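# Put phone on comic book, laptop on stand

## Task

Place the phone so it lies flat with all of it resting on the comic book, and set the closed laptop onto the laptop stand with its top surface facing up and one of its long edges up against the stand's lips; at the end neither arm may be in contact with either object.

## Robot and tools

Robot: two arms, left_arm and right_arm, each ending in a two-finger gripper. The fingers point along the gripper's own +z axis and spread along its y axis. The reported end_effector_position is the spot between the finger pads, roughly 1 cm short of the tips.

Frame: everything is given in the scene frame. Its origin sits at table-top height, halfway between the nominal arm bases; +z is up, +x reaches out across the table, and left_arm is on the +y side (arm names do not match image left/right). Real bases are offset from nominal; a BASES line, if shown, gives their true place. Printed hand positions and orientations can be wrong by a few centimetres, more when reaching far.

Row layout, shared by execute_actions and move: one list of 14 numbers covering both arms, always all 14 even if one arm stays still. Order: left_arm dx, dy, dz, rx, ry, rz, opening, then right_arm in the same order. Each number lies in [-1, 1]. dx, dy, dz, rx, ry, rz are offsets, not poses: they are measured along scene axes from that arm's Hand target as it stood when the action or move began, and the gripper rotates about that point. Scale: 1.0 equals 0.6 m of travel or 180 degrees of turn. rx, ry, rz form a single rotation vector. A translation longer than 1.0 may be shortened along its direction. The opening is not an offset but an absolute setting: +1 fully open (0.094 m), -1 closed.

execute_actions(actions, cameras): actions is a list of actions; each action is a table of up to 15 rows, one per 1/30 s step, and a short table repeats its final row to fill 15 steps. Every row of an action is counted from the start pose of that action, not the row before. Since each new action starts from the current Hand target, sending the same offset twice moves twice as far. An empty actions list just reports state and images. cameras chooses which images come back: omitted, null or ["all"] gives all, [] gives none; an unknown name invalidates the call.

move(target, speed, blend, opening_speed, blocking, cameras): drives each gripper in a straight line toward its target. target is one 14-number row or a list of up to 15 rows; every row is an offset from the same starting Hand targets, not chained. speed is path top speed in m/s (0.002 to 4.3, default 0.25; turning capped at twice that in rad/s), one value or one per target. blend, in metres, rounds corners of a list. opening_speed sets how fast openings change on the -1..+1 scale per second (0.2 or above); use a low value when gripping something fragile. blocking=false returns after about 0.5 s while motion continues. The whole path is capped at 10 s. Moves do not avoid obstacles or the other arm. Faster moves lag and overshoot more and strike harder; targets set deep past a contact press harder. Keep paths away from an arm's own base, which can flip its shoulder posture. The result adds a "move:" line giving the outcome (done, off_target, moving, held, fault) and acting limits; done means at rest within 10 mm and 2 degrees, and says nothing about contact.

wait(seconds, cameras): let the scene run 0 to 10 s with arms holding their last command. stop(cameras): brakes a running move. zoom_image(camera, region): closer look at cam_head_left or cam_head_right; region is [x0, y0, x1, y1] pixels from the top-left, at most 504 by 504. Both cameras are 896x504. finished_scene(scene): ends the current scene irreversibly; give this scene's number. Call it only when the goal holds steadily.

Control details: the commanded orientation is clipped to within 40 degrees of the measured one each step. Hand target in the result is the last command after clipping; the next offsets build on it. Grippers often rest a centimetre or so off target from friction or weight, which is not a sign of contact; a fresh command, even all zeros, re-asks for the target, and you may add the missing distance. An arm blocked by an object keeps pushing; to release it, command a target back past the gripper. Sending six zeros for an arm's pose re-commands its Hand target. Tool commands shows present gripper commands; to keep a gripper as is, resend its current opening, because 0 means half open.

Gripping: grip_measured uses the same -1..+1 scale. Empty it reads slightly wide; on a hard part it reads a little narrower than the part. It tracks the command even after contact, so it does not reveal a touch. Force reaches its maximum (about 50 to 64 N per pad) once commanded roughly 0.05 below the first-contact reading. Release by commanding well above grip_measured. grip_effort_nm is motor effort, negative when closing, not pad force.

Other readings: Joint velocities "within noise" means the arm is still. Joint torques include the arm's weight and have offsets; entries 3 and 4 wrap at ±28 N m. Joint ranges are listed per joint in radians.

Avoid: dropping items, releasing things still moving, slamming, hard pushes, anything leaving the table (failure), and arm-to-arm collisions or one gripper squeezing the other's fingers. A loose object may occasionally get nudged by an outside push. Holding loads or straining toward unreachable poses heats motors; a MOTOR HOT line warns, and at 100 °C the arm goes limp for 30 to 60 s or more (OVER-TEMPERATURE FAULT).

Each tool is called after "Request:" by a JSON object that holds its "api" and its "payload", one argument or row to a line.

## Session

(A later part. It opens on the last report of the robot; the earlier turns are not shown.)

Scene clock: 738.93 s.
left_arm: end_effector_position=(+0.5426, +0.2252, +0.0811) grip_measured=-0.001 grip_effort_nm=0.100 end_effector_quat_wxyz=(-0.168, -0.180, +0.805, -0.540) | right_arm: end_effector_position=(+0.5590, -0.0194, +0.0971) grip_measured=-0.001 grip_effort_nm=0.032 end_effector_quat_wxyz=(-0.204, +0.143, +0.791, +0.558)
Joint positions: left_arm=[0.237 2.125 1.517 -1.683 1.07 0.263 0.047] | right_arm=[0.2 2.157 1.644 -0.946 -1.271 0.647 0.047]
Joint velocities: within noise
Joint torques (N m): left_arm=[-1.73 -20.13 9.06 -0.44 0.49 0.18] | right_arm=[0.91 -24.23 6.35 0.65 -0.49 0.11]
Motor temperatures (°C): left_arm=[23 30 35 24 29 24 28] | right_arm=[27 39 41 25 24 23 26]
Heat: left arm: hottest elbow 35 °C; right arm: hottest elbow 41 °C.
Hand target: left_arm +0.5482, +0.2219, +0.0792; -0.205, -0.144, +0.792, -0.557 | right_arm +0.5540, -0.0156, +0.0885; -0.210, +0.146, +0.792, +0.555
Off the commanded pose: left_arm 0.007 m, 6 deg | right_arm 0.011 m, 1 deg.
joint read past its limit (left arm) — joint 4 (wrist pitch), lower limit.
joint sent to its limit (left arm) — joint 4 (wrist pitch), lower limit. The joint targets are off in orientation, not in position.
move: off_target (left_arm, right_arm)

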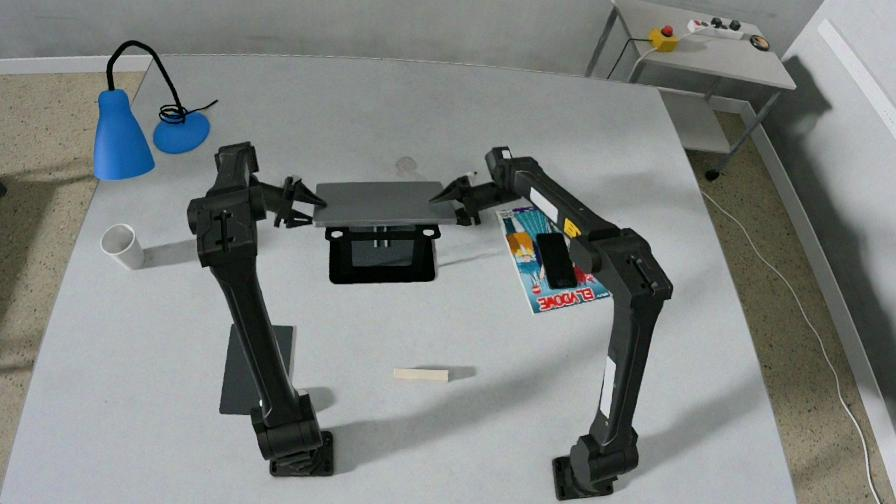

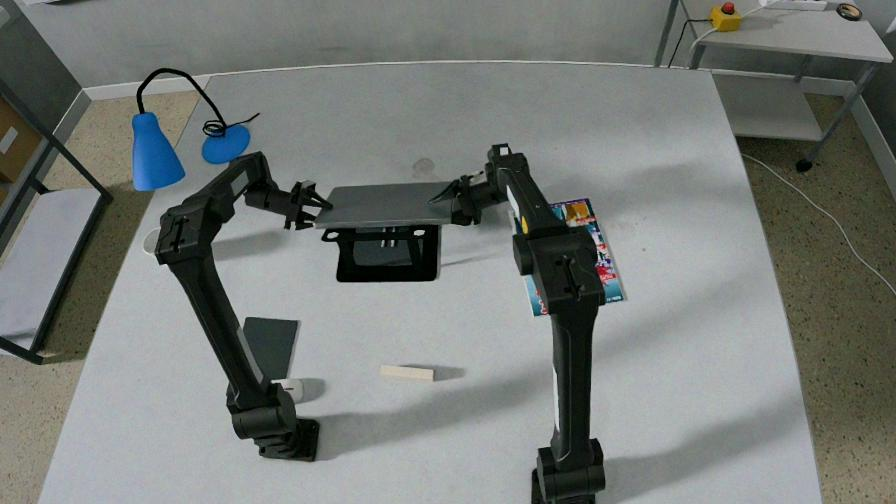

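Request:
{"api": "move", "payload": {
  "target": [0,0,0.0,0,0,0,-0.95,0,0,0.0,0,0,0,-0.95],
  "opening_speed": 0.3,
  "cameras": []
}}

Request:
{"api": "move", "payload": {
  "target": [
    [0,0,0.09,0,0,0,-0.95,0,0,0.08,0,0,0,-0.95],
    [-0.09,0,0.09,0,0.03,0,-0.95,-0.09,0,0.08,0,0.03,0,-0.95]
  ],
  "speed": 0.06
}}

Request:
{"api": "zoom_image", "payload": {
  "camera": "cam_head_left",
  "region": [300, 160, 480, 300]
}}

Request:
{"api": "zoom_image", "payload": {
  "camera": "cam_head_right",
  "region": [300, 160, 480, 300]
}}

Scene clock: 746.93 s.
left_arm: end_effector_position=(+0.5463, +0.2233, +0.0860) grip_measured=-0.545 grip_effort_nm=-1.009 end_effector_quat_wxyz=(-0.161, -0.184, +0.798, -0.551) | right_arm: end_effector_position=(+0.5595, -0.0185, +0.0991) grip_measured=-0.468 grip_effort_nm=-1.038 end_effector_quat_wxyz=(-0.200, +0.135, +0.788, +0.566)
Joint positions: left_arm=[0.236 2.122 1.517 -1.683 1.1 0.264 0.021] | right_arm=[0.2 2.157 1.642 -0.933 -1.287 0.637 0.025]
Joint velocities: within noise
Joint torques (N m): left_arm=[-2.49 -19.25 9.25 -0.62 -0.6 0.14] | right_arm=[0.97 -24.29 6.48 0.28 0.07 0.26]
Motor temperatures (°C): left_arm=[23 30 34 24 29 24 28] | right_arm=[27 40 40 25 24 23 26]
Heat: left arm: hottest elbow 34 °C; right arm: hottest shoulder 40 °C.
Hand target: left_arm +0.5482, +0.2220, +0.0793; -0.205, -0.145, +0.792, -0.557 | right_arm +0.5540, -0.0156, +0.0884; -0.210, +0.146, +0.792, +0.555
Off the commanded pose: left_arm 0.007 m, 7 deg | right_arm 0.012 m, 2 deg.
joint read past its limit (left arm) — joint 4 (wrist pitch), lower limit.
joint sent to its limit (left arm) — joint 4 (wrist pitch), lower limit. The joint targets are off in orientation, not in position.
move: off_target (left_arm, right_arm)
No camera images: "cameras" was empty.

Scene clock: 749.27 s.
left_arm: end_effector_position=(+0.4947, +0.2152, +0.0981) grip_measured=-0.545 grip_effort_nm=-1.009 end_effector_quat_wxyz=(-0.199, -0.218, +0.794, -0.532) | right_arm: end_effector_position=(+0.5108, -0.0251, +0.1076) grip_measured=-0.468 grip_effort_nm=-1.038 end_effector_quat_wxyz=(-0.237, +0.158, +0.780, +0.557)
Joint positions: left_arm=[0.243 2.007 1.354 -1.668 1.065 0.19 0.021] | right_arm=[0.205 2.064 1.499 -0.976 -1.301 0.633 0.025]
Joint velocities: within noise
Joint torques (N m): left_arm=[-0.67 -25.52 7.15 -1.33 -0.07 -0.14] | right_arm=[2.02 -27.58 6.37 -0.53 -0.18 0.73]
Motor temperatures (°C): left_arm=[23 30 34 24 29 24 28] | right_arm=[27 40 40 25 24 23 26]
Heat: left arm: hottest elbow 34 °C; right arm: hottest shoulder 40 °C.
Hand target: left_arm +0.4942, +0.2219, +0.1333; -0.242, -0.171, +0.781, -0.550 | right_arm +0.5000, -0.0155, +0.1364; -0.247, +0.172, +0.781, +0.547
Off the commanded pose: left_arm 0.036 m, 8 deg | right_arm 0.032 m, 2 deg.
joint sent to its limit (left arm) — joint 4 (wrist pitch), lower limit. The joint targets are off in orientation, not in position.
move: off_target (left_arm, right_arm)

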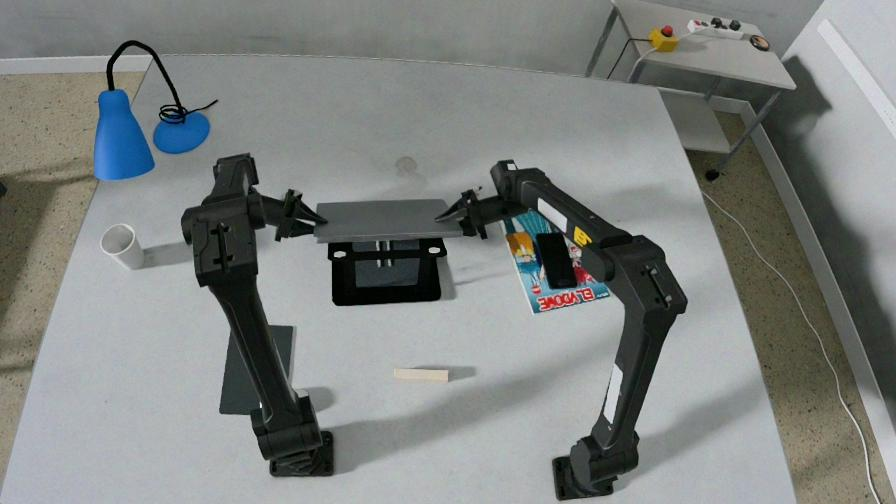

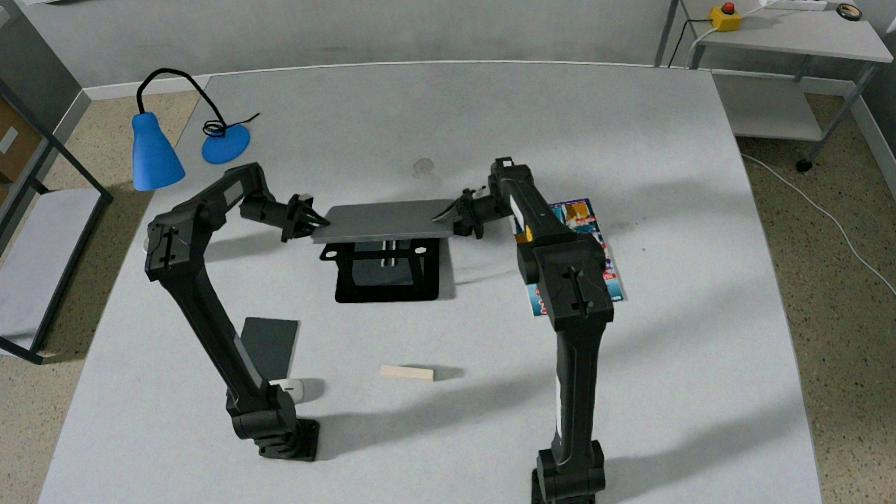

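Scaled by 2.800.

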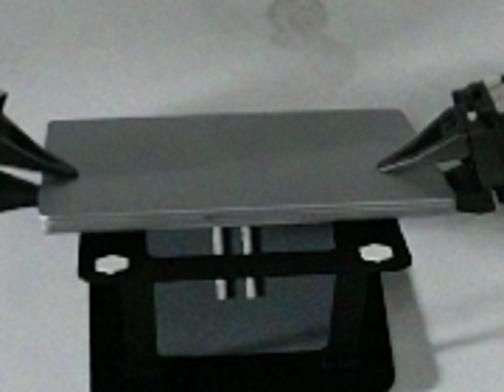

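Scaled by 2.800.

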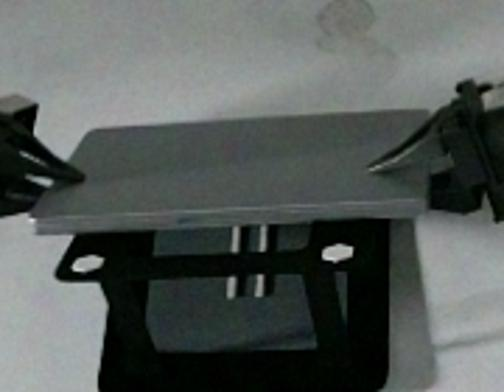

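Request:
{"api": "move", "payload": {
  "target": [0,0,0.17,0,0.0,0,-0.95,0,0,0.17,0,0,0,-0.95],
  "speed": 0.08
}}

Request:
{"api": "zoom_image", "payload": {
  "camera": "cam_head_left",
  "region": [300, 160, 480, 310]
}}

Request:
{"api": "zoom_image", "payload": {
  "camera": "cam_head_right",
  "region": [300, 160, 480, 310]
}}

Scene clock: 753.90 s.
left_arm: end_effector_position=(+0.4880, +0.2140, +0.1871) grip_measured=-0.551 grip_effort_nm=-1.004 end_effector_quat_wxyz=(-0.179, -0.275, +0.792, -0.515) | right_arm: end_effector_position=(+0.4932, -0.0276, +0.1929) grip_measured=-0.467 grip_effort_nm=-1.033 end_effector_quat_wxyz=(-0.279, +0.207, +0.763, +0.545)
Joint positions: left_arm=[0.246 1.787 1.338 -1.67 1.076 -0.061 0.021] | right_arm=[0.206 1.927 1.519 -1.15 -1.317 0.751 0.025]
Joint velocities: within noise
Joint torques (N m): left_arm=[-0.5 -22.95 11.82 -0.84 1.12 0.2] | right_arm=[1.79 -26.11 12.25 -0.73 0.39 0.04]
Motor temperatures (°C): left_arm=[23 30 34 24 29 24 28] | right_arm=[27 41 39 25 24 23 27]
Heat: left arm: hottest elbow 34 °C; right arm: hottest shoulder 41 °C.
Hand target: left_arm +0.4942, +0.2219, +0.2353; -0.242, -0.171, +0.781, -0.550 | right_arm +0.5000, -0.0155, +0.2383; -0.248, +0.172, +0.781, +0.547
Off the commanded pose: left_arm 0.049 m, 15 deg | right_arm 0.048 m, 6 deg.
joint sent to its limit (left arm) — joint 4 (wrist pitch), lower limit. The joint targets are off in orientation, not in position.
move: off_target (left_arm, right_arm)

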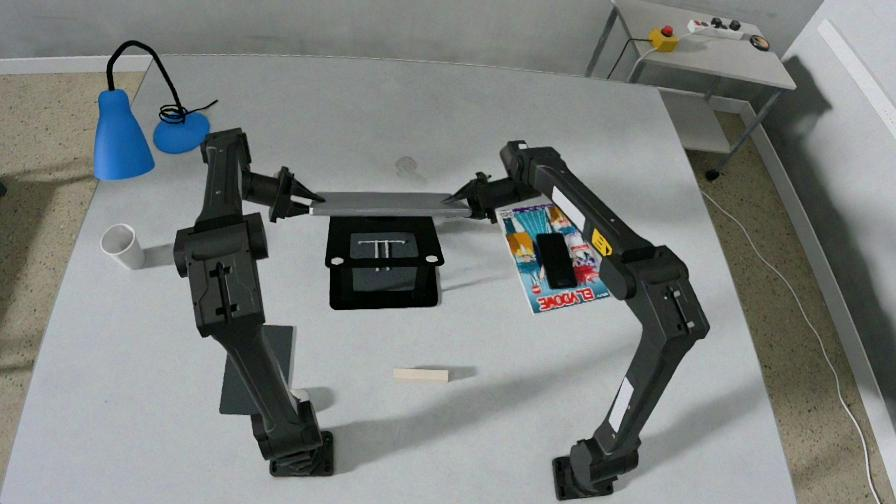

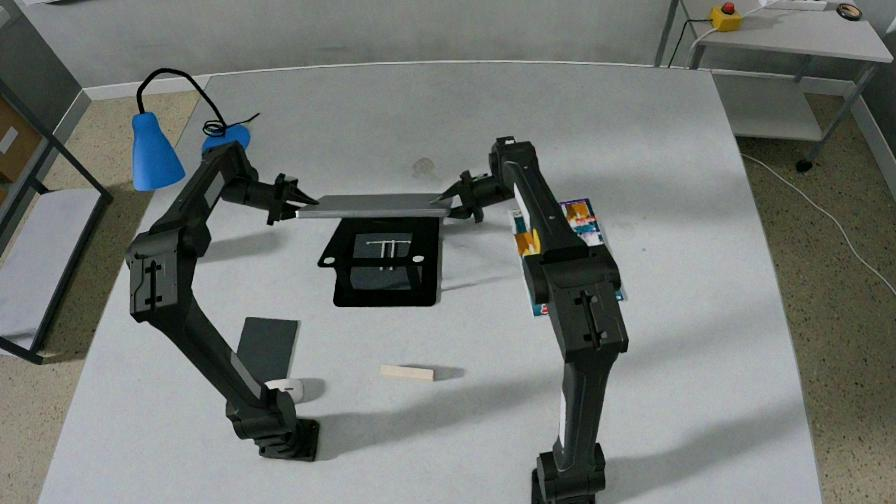

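Scaled by 2.800.

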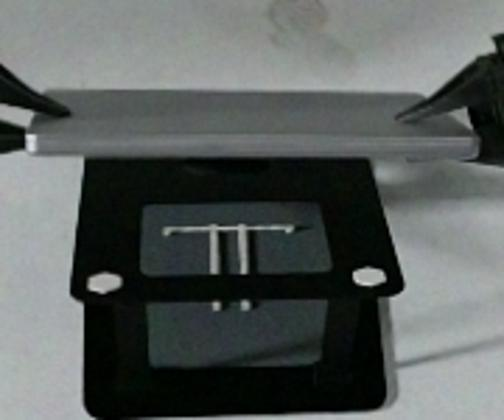

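Scaled by 2.800.

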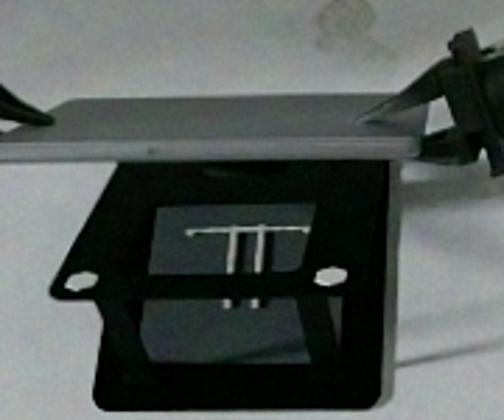

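Request:
{"api": "move", "payload": {
  "target": [-0.09,0,0.03,0,-0.075,0,-0.95,-0.09,0,0.03,0,-0.075,0,-0.95],
  "speed": 0.1
}}

Request:
{"api": "zoom_image", "payload": {
  "camera": "cam_head_left",
  "region": [250, 130, 530, 330]
}}

Scene clock: 775.17 s.
left_arm: end_effector_position=(+0.4430, +0.2166, +0.2184) grip_measured=-0.551 grip_effort_nm=-1.009 end_effector_quat_wxyz=(-0.103, -0.211, +0.811, -0.536) | right_arm: end_effector_position=(+0.4567, -0.0248, +0.2291) grip_measured=-0.474 grip_effort_nm=-1.038 end_effector_quat_wxyz=(-0.181, +0.134, +0.795, +0.564)
Joint positions: left_arm=[0.287 1.623 1.211 -1.673 1.089 0.123 0.021] | right_arm=[0.231 1.727 1.345 -0.899 -1.254 0.782 0.025]
Joint velocities: within noise
Joint torques (N m): left_arm=[-1.55 -20.95 10.69 -0.83 0.29 0.59] | right_arm=[2.2 -24.06 8.08 0.77 0.37 0.05]
Motor temperatures (°C): left_arm=[23 30 35 24 30 24 28] | right_arm=[26 43 44 25 24 23 27]
Heat: left arm: hottest elbow 35 °C; right arm: hottest elbow 44 °C.
Hand target: left_arm +0.4403, +0.2220, +0.2533; -0.149, -0.105, +0.804, -0.566 | right_arm +0.4460, -0.0155, +0.2563; -0.154, +0.107, +0.805, +0.564
Off the commanded pose: left_arm 0.035 m, 14 deg | right_arm 0.031 m, 5 deg.
joint sent to its limit (left arm) — joint 4 (wrist pitch), lower limit. The joint targets are off in orientation, not in position.
move: off_target (left_arm, right_arm)

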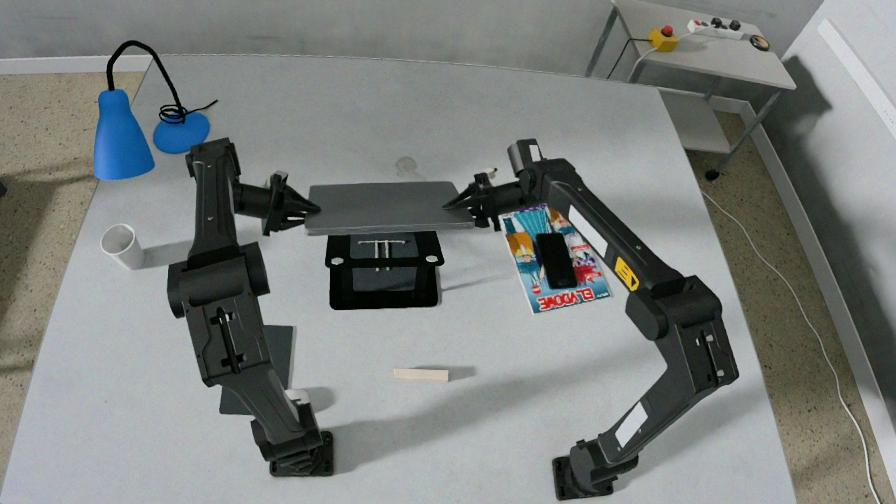

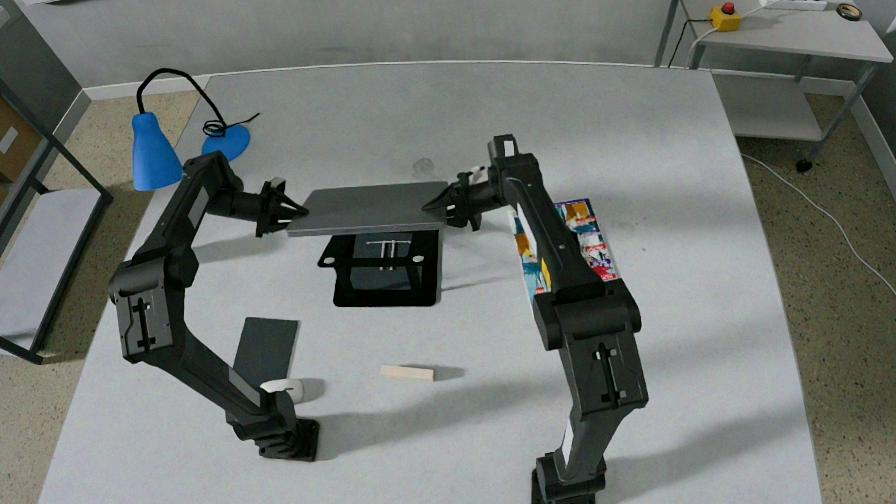

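Scaled by 1.800.

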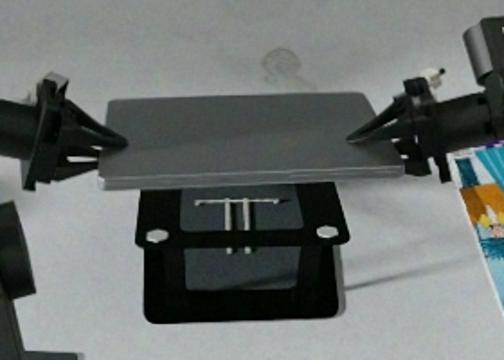

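Request:
{"api": "move", "payload": {
  "target": [-0.02,0,-0.14,0,0,0,-0.95,-0.03,0,-0.14,0,0,0,-0.95],
  "speed": 0.1
}}

Request:
{"api": "zoom_image", "payload": {
  "camera": "cam_head_left",
  "region": [250, 130, 530, 330]
}}

Request:
{"api": "zoom_image", "payload": {
  "camera": "cam_head_right",
  "region": [250, 130, 530, 330]
}}

Scene clock: 781.77 s.
left_arm: end_effector_position=(+0.4241, +0.2159, +0.1522) grip_measured=-0.550 grip_effort_nm=-1.009 end_effector_quat_wxyz=(-0.135, -0.174, +0.810, -0.544) | right_arm: end_effector_position=(+0.4330, -0.0257, +0.1684) grip_measured=-0.474 grip_effort_nm=-1.038 end_effector_quat_wxyz=(-0.166, +0.132, +0.798, +0.564)
Joint positions: left_arm=[0.294 1.749 1.137 -1.673 1.056 0.326 0.021] | right_arm=[0.242 1.726 1.164 -0.643 -1.234 0.835 0.025]
Joint velocities: within noise
Joint torques (N m): left_arm=[-0.73 -17.79 9.25 -1.06 -0.05 0.57] | right_arm=[2.02 -19.08 7.43 0.72 -0.11 -0.17]
Motor temperatures (°C): left_arm=[23 30 35 24 29 24 29] | right_arm=[26 43 43 25 24 23 27]
Heat: left arm: hottest elbow 35 °C; right arm: hottest shoulder 43 °C.
Hand target: left_arm +0.4282, +0.2220, +0.1692; -0.149, -0.105, +0.804, -0.566 | right_arm +0.4280, -0.0154, +0.1723; -0.154, +0.107, +0.805, +0.564
Off the commanded pose: left_arm 0.019 m, 9 deg | right_arm 0.012 m, 3 deg.
joint sent to its limit (left arm) — joint 4 (wrist pitch), lower limit. The joint targets are off in orientation, not in position.
move: off_target (left_arm, right_arm)

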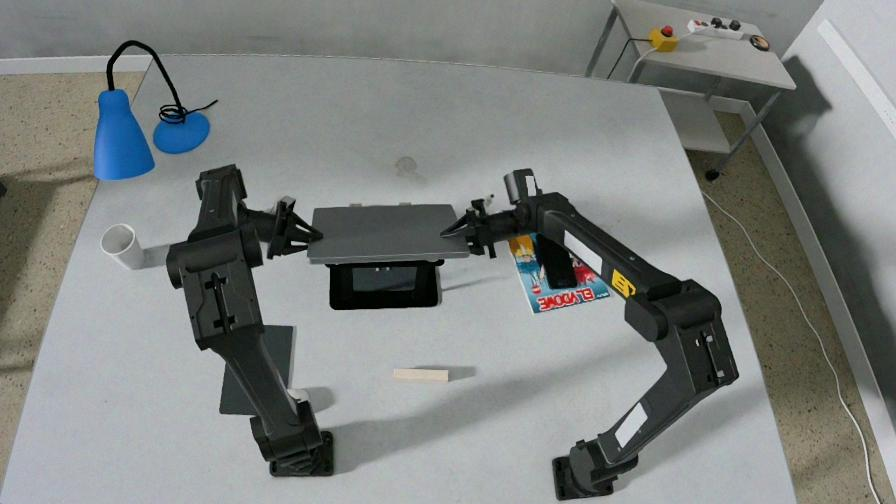

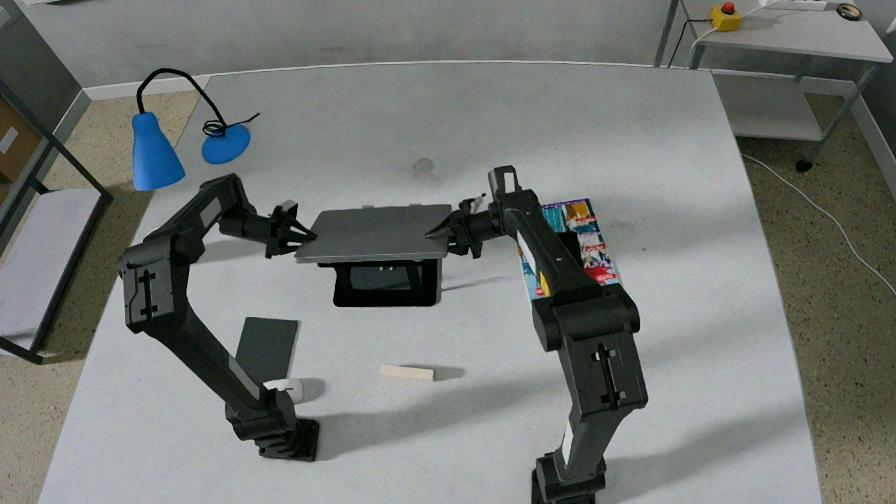

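Scaled by 1.800.

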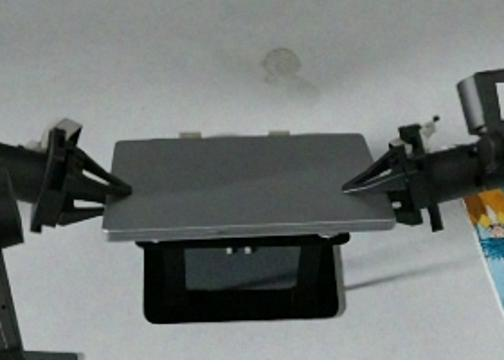

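Scaled by 1.800.

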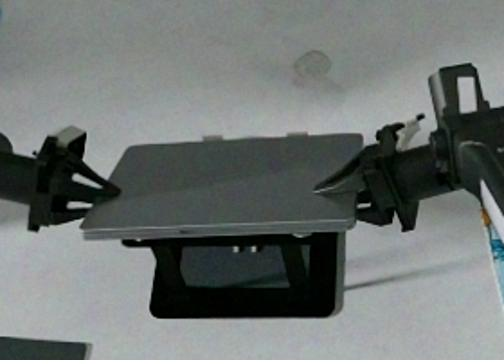

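Request:
{"api": "move", "payload": {
  "target": [0.012,0,-0.1,0,0,0,-0.95,0.012,0,-0.095,0,0,0,-0.95],
  "speed": 0.06
}}

Request:
{"api": "zoom_image", "payload": {
  "camera": "cam_head_left",
  "region": [250, 130, 530, 330]
}}

Request:
{"api": "zoom_image", "payload": {
  "camera": "cam_head_right",
  "region": [250, 130, 530, 330]
}}

Scene clock: 785.83 s.
left_arm: end_effector_position=(+0.4276, +0.2175, +0.1148) grip_measured=-0.549 grip_effort_nm=-1.009 end_effector_quat_wxyz=(-0.152, -0.166, +0.795, -0.563) | right_arm: end_effector_position=(+0.4422, -0.0228, +0.1368) grip_measured=-0.506 grip_effort_nm=-1.038 end_effector_quat_wxyz=(-0.163, +0.132, +0.795, +0.569)
Joint positions: left_arm=[0.298 1.869 1.144 -1.683 1.071 0.431 0.021] | right_arm=[0.243 1.79 1.146 -0.524 -1.24 0.867 0.023]
Joint velocities: within noise
Joint torques (N m): left_arm=[-1.55 -14.1 10.14 -0.69 -1.15 0.93] | right_arm=[1.79 -16.44 5.89 1.03 0.04 -0.58]
Motor temperatures (°C): left_arm=[23 30 35 24 29 24 29] | right_arm=[26 42 42 25 24 23 27]
Heat: left arm: hottest elbow 35 °C; right arm: hottest shoulder 42 °C.
Hand target: left_arm +0.4353, +0.2219, +0.1093; -0.149, -0.105, +0.804, -0.566 | right_arm +0.4352, -0.0155, +0.1153; -0.154, +0.107, +0.805, +0.564
Off the commanded pose: left_arm 0.011 m, 7 deg | right_arm 0.024 m, 3 deg.
joint read past its limit (left arm) — joint 4 (wrist pitch), lower limit.
joint sent to its limit (left arm) — joint 4 (wrist pitch), lower limit. The joint targets are off in orientation, not in position.
move: off_target (left_arm, right_arm)

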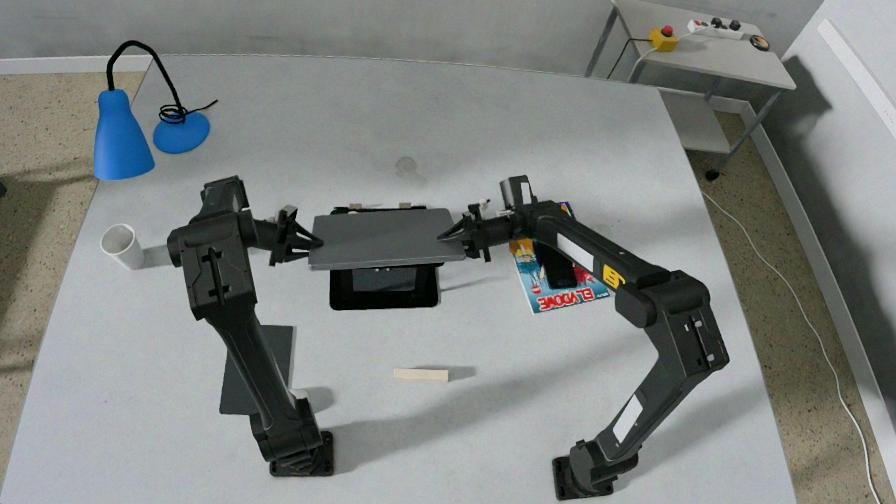

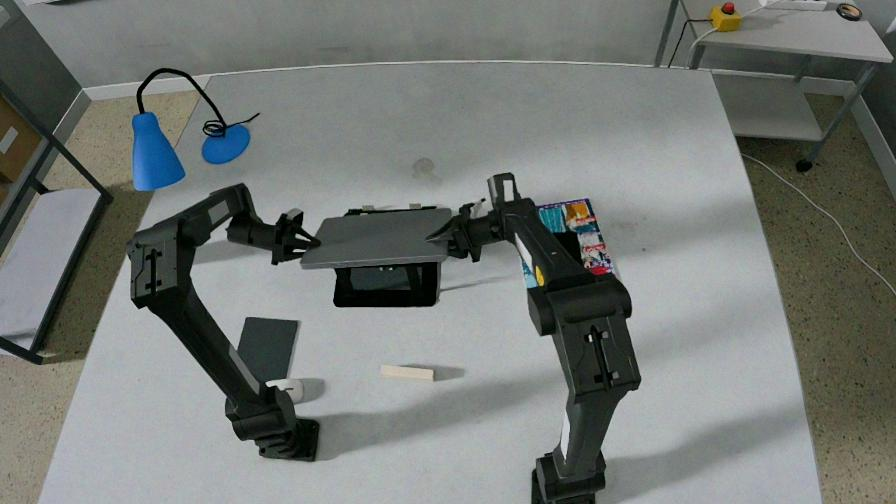

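Scaled by 1.800.

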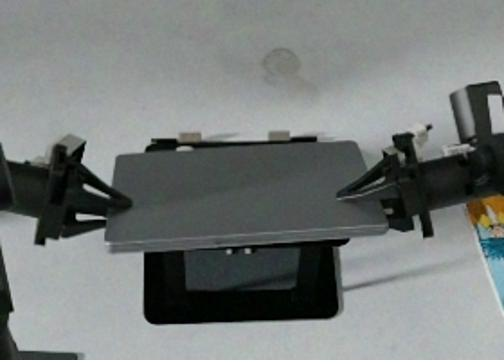

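Scaled by 1.800.

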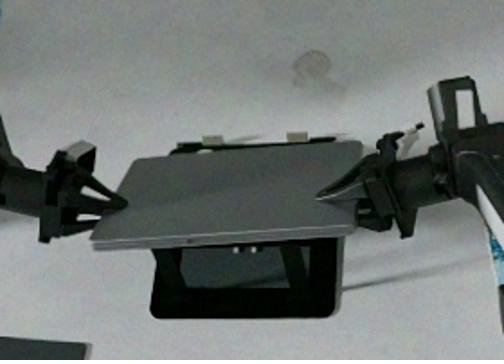

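Request:
{"api": "move", "payload": {
  "target": [0.005,0,-0.025,0,0,0,-0.95,-0.005,0,-0.045,0,0,0,-0.95],
  "speed": 0.05
}}

Request:
{"api": "zoom_image", "payload": {
  "camera": "cam_head_left",
  "region": [250, 130, 530, 330]
}}

Request:
{"api": "zoom_image", "payload": {
  "camera": "cam_head_right",
  "region": [250, 130, 530, 330]
}}

Scene clock: 788.77 s.
left_arm: end_effector_position=(+0.4342, +0.2192, +0.1104) grip_measured=-0.549 grip_effort_nm=-1.009 end_effector_quat_wxyz=(-0.148, -0.162, +0.794, -0.566) | right_arm: end_effector_position=(+0.4469, -0.0214, +0.1310) grip_measured=-0.522 grip_effort_nm=-1.033 end_effector_quat_wxyz=(-0.156, +0.133, +0.791, +0.577)
Joint positions: left_arm=[0.298 1.892 1.162 -1.683 1.078 0.448 0.021] | right_arm=[0.243 1.802 1.131 -0.432 -1.245 0.92 0.022]
Joint velocities: within noise
Joint torques (N m): left_arm=[-2.08 -12.92 9.39 -0.79 -1.32 1.03] | right_arm=[1.79 -14.68 4.3 1.02 0.23 -0.86]
Motor temperatures (°C): left_arm=[23 30 35 24 30 24 29] | right_arm=[26 42 42 25 24 24 27]
Heat: left arm: hottest elbow 35 °C; right arm: hottest shoulder 42 °C.
Hand target: left_arm +0.4384, +0.2219, +0.0943; -0.149, -0.105, +0.804, -0.566 | right_arm +0.4322, -0.0155, +0.0883; -0.154, +0.107, +0.804, +0.564
Off the commanded pose: left_arm 0.017 m, 7 deg | right_arm 0.046 m, 4 deg.
joint read past its limit (left arm) — joint 4 (wrist pitch), lower limit.
joint sent to its limit (left arm) — joint 4 (wrist pitch), lower limit. The joint targets still meet the commanded pose.
move: off_target (left_arm, right_arm)

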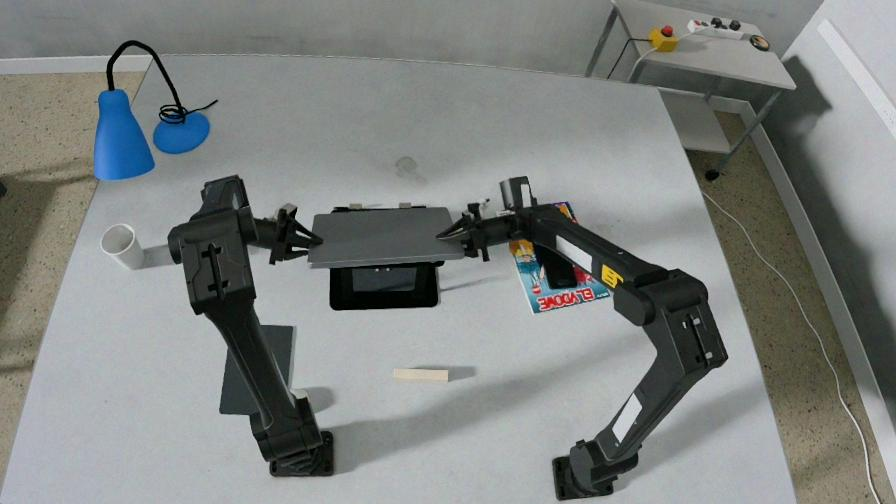

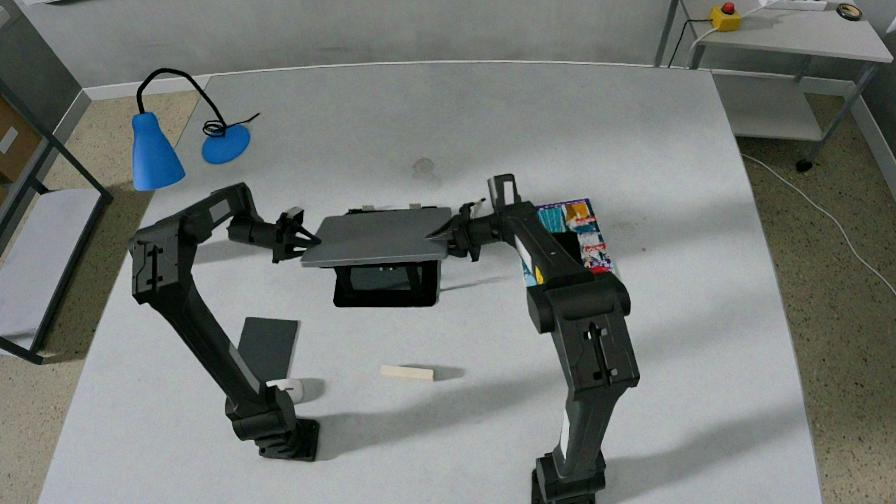

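Scaled by 1.800.

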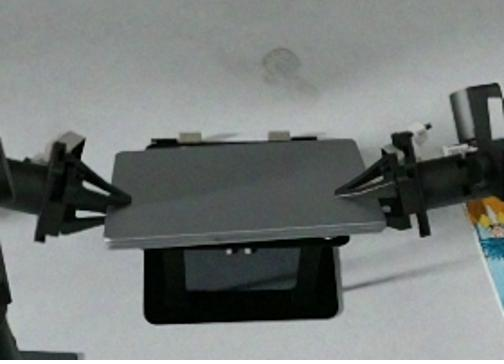

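Scaled by 1.800.

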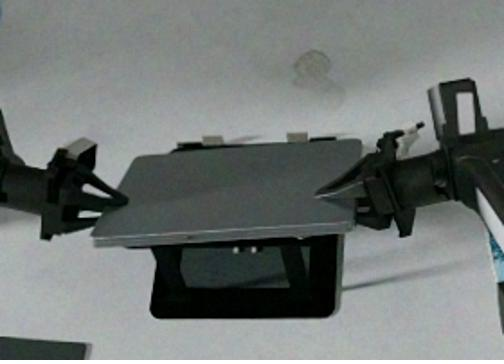

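Request:
{"api": "move", "payload": {
  "target": [0.025,0,0,0,0.04,0,-0.95,0.035,0,0.02,0,0.04,0,-0.95],
  "speed": 0.05
}}

Request:
{"api": "zoom_image", "payload": {
  "camera": "cam_head_left",
  "region": [250, 130, 530, 330]
}}

Request:
{"api": "zoom_image", "payload": {
  "camera": "cam_head_right",
  "region": [250, 130, 530, 330]
}}

Scene clock: 793.57 s.
left_arm: end_effector_position=(+0.4439, +0.2218, +0.1048) grip_measured=-0.549 grip_effort_nm=-1.009 end_effector_quat_wxyz=(-0.166, -0.183, +0.792, -0.558) | right_arm: end_effector_position=(+0.4574, -0.0191, +0.1250) grip_measured=-0.524 grip_effort_nm=-1.038 end_effector_quat_wxyz=(-0.189, +0.138, +0.787, +0.571)
Joint positions: left_arm=[0.295 1.921 1.196 -1.683 1.07 0.386 0.021] | right_arm=[0.239 1.866 1.219 -0.593 -1.274 0.838 0.022]
Joint velocities: within noise
Joint torques (N m): left_arm=[-3.02 -14.27 10.78 -0.79 -1.22 0.21] | right_arm=[1.08 -16.26 7.51 -0.76 0.02 -0.28]
Motor temperatures (°C): left_arm=[23 30 35 24 30 24 29] | right_arm=[26 41 41 25 24 24 28]
Heat: left arm: hottest elbow 35 °C; right arm: hottest shoulder 41 °C.
Hand target: left_arm +0.4534, +0.2220, +0.0943; -0.199, -0.140, +0.793, -0.558 | right_arm +0.4533, -0.0155, +0.1004; -0.204, +0.142, +0.793, +0.556
Off the commanded pose: left_arm 0.014 m, 6 deg | right_arm 0.025 m, 3 deg.
joint read past its limit (left arm) — joint 4 (wrist pitch), lower limit.
joint sent to its limit (left arm) — joint 4 (wrist pitch), lower limit. The joint targets are off in orientation, not in position.
move: off_target (left_arm, right_arm)

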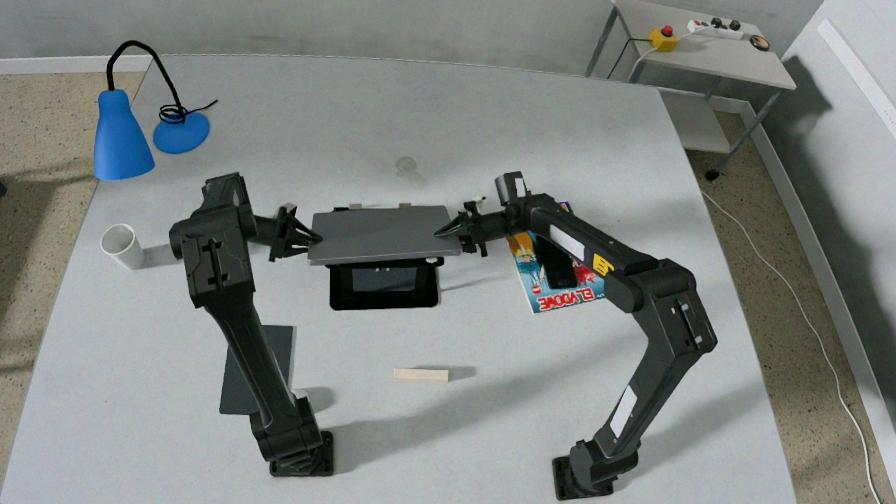

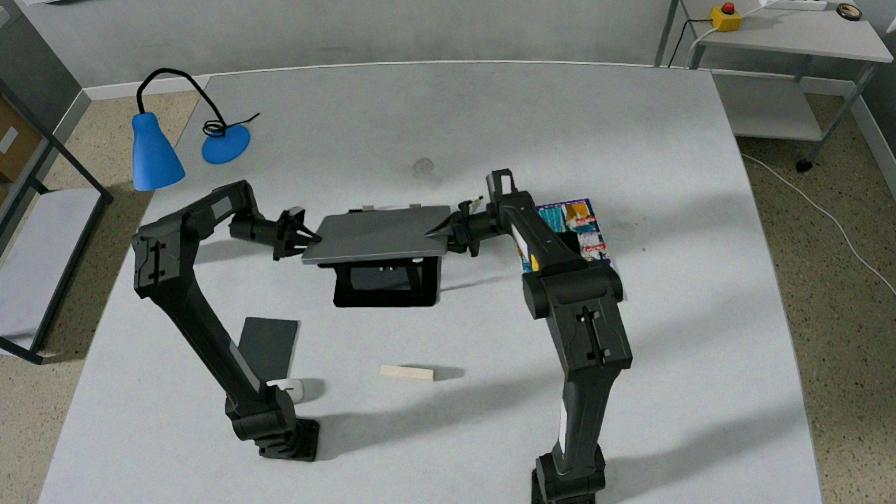

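Scaled by 1.800.

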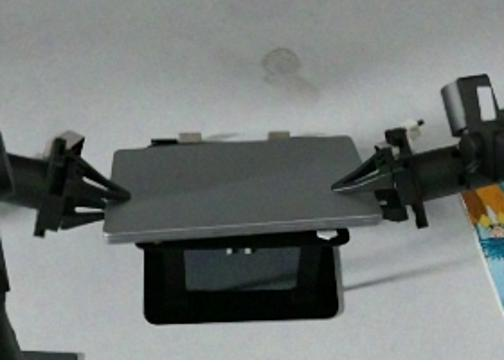

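Scaled by 1.800.

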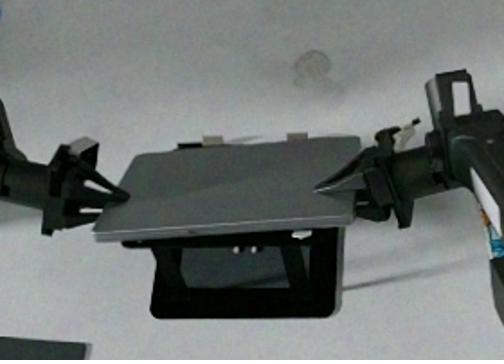

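Request:
{"api": "move", "payload": {
  "target": [0.02,0,-0.01,0,0,0,-0.95,-0.015,0,-0.05,0,0,0,-0.95],
  "speed": 0.05
}}

Request:
{"api": "zoom_image", "payload": {
  "camera": "cam_head_left",
  "region": [250, 130, 530, 330]
}}

Request:
{"api": "zoom_image", "payload": {
  "camera": "cam_head_right",
  "region": [250, 130, 530, 330]
}}

Scene clock: 797.87 s.
left_arm: end_effector_position=(+0.4542, +0.2227, +0.0992) grip_measured=-0.549 grip_effort_nm=-1.009 end_effector_quat_wxyz=(-0.167, -0.180, +0.793, -0.558) | right_arm: end_effector_position=(+0.4649, -0.0178, +0.1193) grip_measured=-0.525 grip_effort_nm=-1.038 end_effector_quat_wxyz=(-0.182, +0.139, +0.785, +0.575)
Joint positions: left_arm=[0.289 1.952 1.229 -1.683 1.07 0.385 0.021] | right_arm=[0.238 1.882 1.219 -0.528 -1.274 0.876 0.022]
Joint velocities: within noise
Joint torques (N m): left_arm=[-3.43 -14.21 11.07 -0.75 -1.02 0.24] | right_arm=[1.44 -15.62 3.66 0.2 0.04 -0.52]
Motor temperatures (°C): left_arm=[23 30 35 24 30 24 29] | right_arm=[26 41 40 25 24 24 28]
Heat: left arm: hottest elbow 35 °C; right arm: hottest shoulder 41 °C.
Hand target: left_arm +0.4654, +0.2220, +0.0884; -0.199, -0.140, +0.793, -0.558 | right_arm +0.4443, -0.0156, +0.0703; -0.204, +0.142, +0.793, +0.556
Off the commanded pose: left_arm 0.016 m, 6 deg | right_arm 0.053 m, 4 deg.
joint read past its limit (left arm) — joint 4 (wrist pitch), lower limit.
joint sent to its limit (left arm) — joint 4 (wrist pitch), lower limit. The joint targets are off in orientation, not in position.
move: off_target (left_arm, right_arm)

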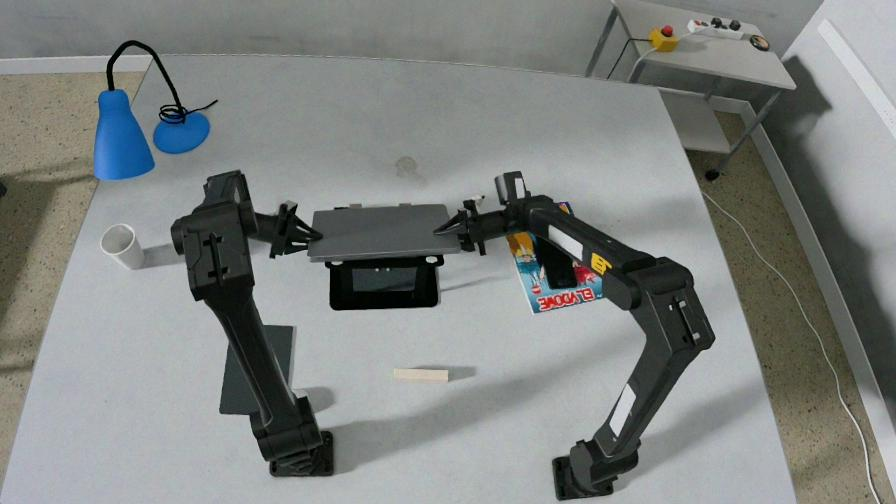

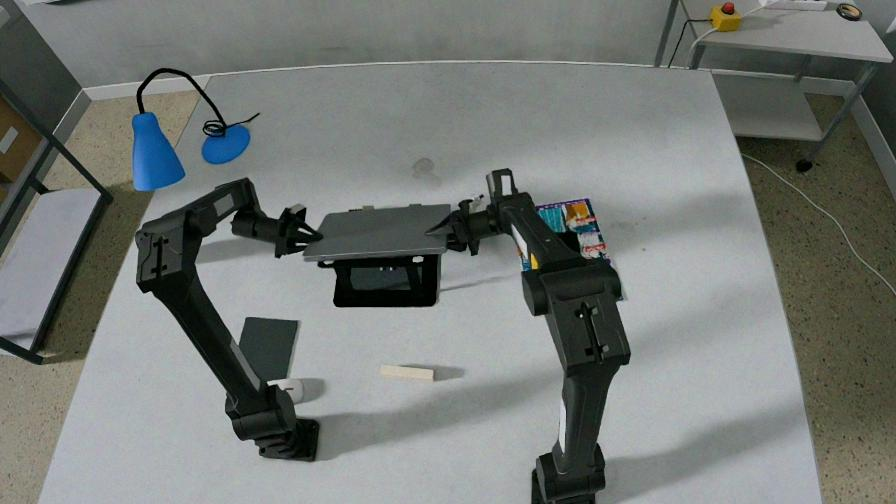

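Scaled by 1.800.

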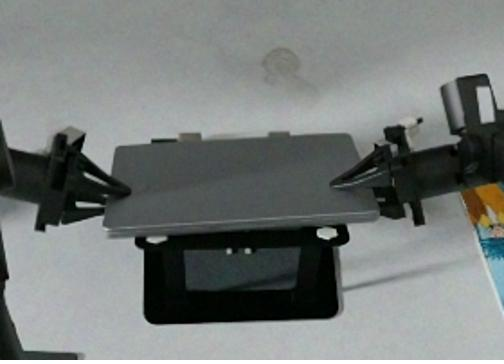

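Scaled by 1.800.

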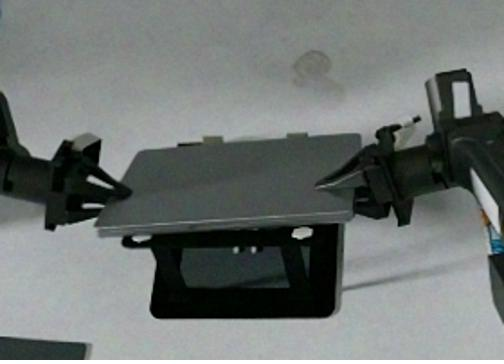

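Request:
{"api": "move", "payload": {
  "target": [
    [-0.01,0,0.012,0,0,0,-0.95,0.03,0,0.07,0,0,0,-0.95],
    [-0.01,0,0.012,0,0,0,-0.25,0.03,0,0.07,0,0,0,-0.25]
  ],
  "speed": 0.04,
  "opening_speed": 0.25
}}

Request:
{"api": "zoom_image", "payload": {
  "camera": "cam_head_left",
  "region": [250, 130, 530, 330]
}}

Request:
{"api": "zoom_image", "payload": {
  "camera": "cam_head_right",
  "region": [250, 130, 530, 330]
}}

Scene clock: 805.80 s.
left_arm: end_effector_position=(+0.4527, +0.2237, +0.0974) grip_measured=-0.252 grip_effort_nm=0.120 end_effector_quat_wxyz=(-0.172, -0.173, +0.800, -0.548) | right_arm: end_effector_position=(+0.4673, -0.0176, +0.1254) grip_measured=-0.253 grip_effort_nm=0.120 end_effector_quat_wxyz=(-0.188, +0.133, +0.791, +0.567)
Joint positions: left_arm=[0.286 1.952 1.235 -1.683 1.042 0.383 0.035] | right_arm=[0.238 1.891 1.268 -0.657 -1.266 0.791 0.035]
Joint velocities: within noise
Joint torques (N m): left_arm=[-2.73 -15.79 8.85 -0.75 -0.08 0.11] | right_arm=[0.85 -18.73 7.12 -0.61 -0.26 0]
Motor temperatures (°C): left_arm=[23 30 36 24 30 24 29] | right_arm=[26 40 39 25 24 24 28]
Heat: left arm: hottest elbow 36 °C; right arm: hottest shoulder 40 °C.
Hand target: left_arm +0.4594, +0.2219, +0.0955; -0.199, -0.140, +0.793, -0.558 | right_arm +0.4621, -0.0154, +0.1122; -0.204, +0.142, +0.793, +0.556
Off the commanded pose: left_arm 0.007 m, 5 deg | right_arm 0.014 m, 2 deg.
joint read past its limit (left arm) — joint 4 (wrist pitch), lower limit.
joint sent to its limit (left arm) — joint 4 (wrist pitch), lower limit. The joint targets are off in orientation, not in position.
move: off_target (left_arm, right_arm); target 2's new opening was sent with left_arm's hand 0.006 m and 6 deg from that target

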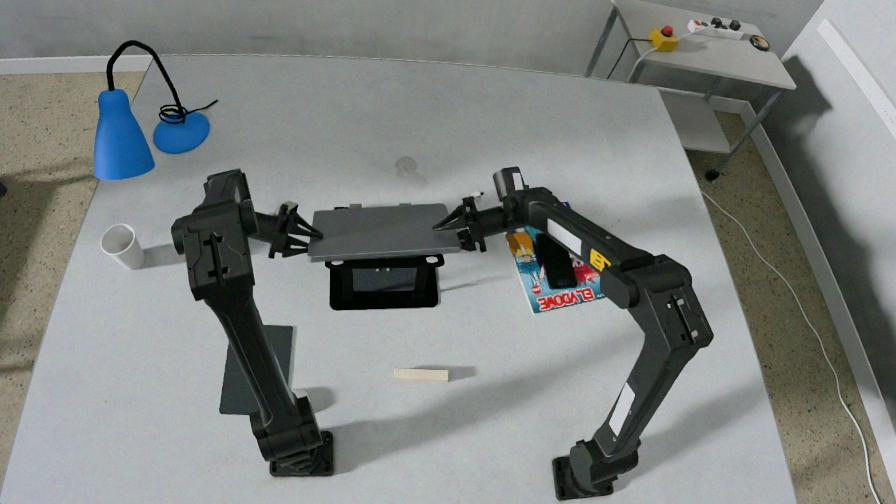

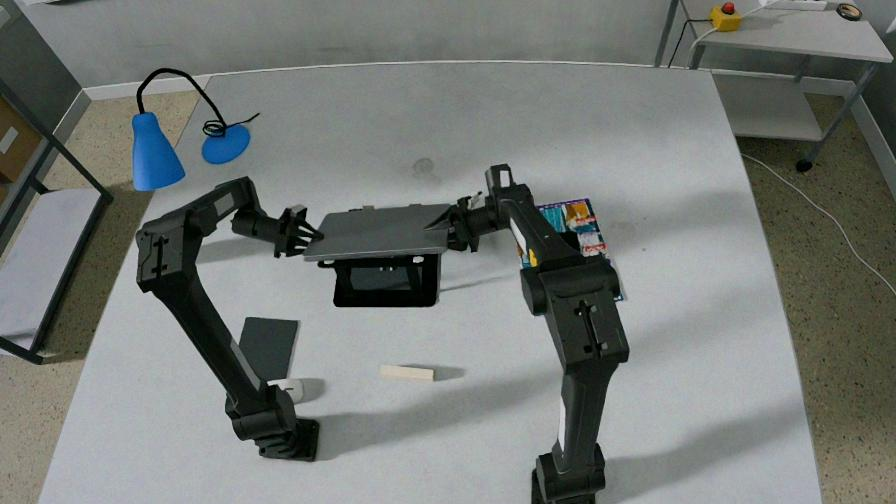

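Scaled by 1.800.

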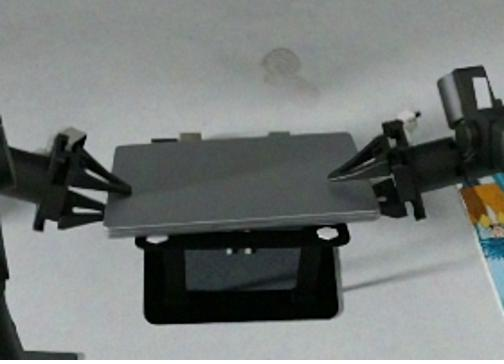

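Scaled by 1.800.

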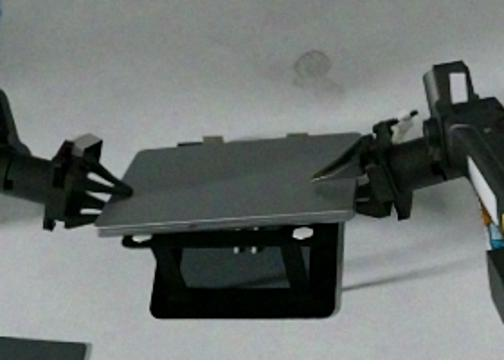

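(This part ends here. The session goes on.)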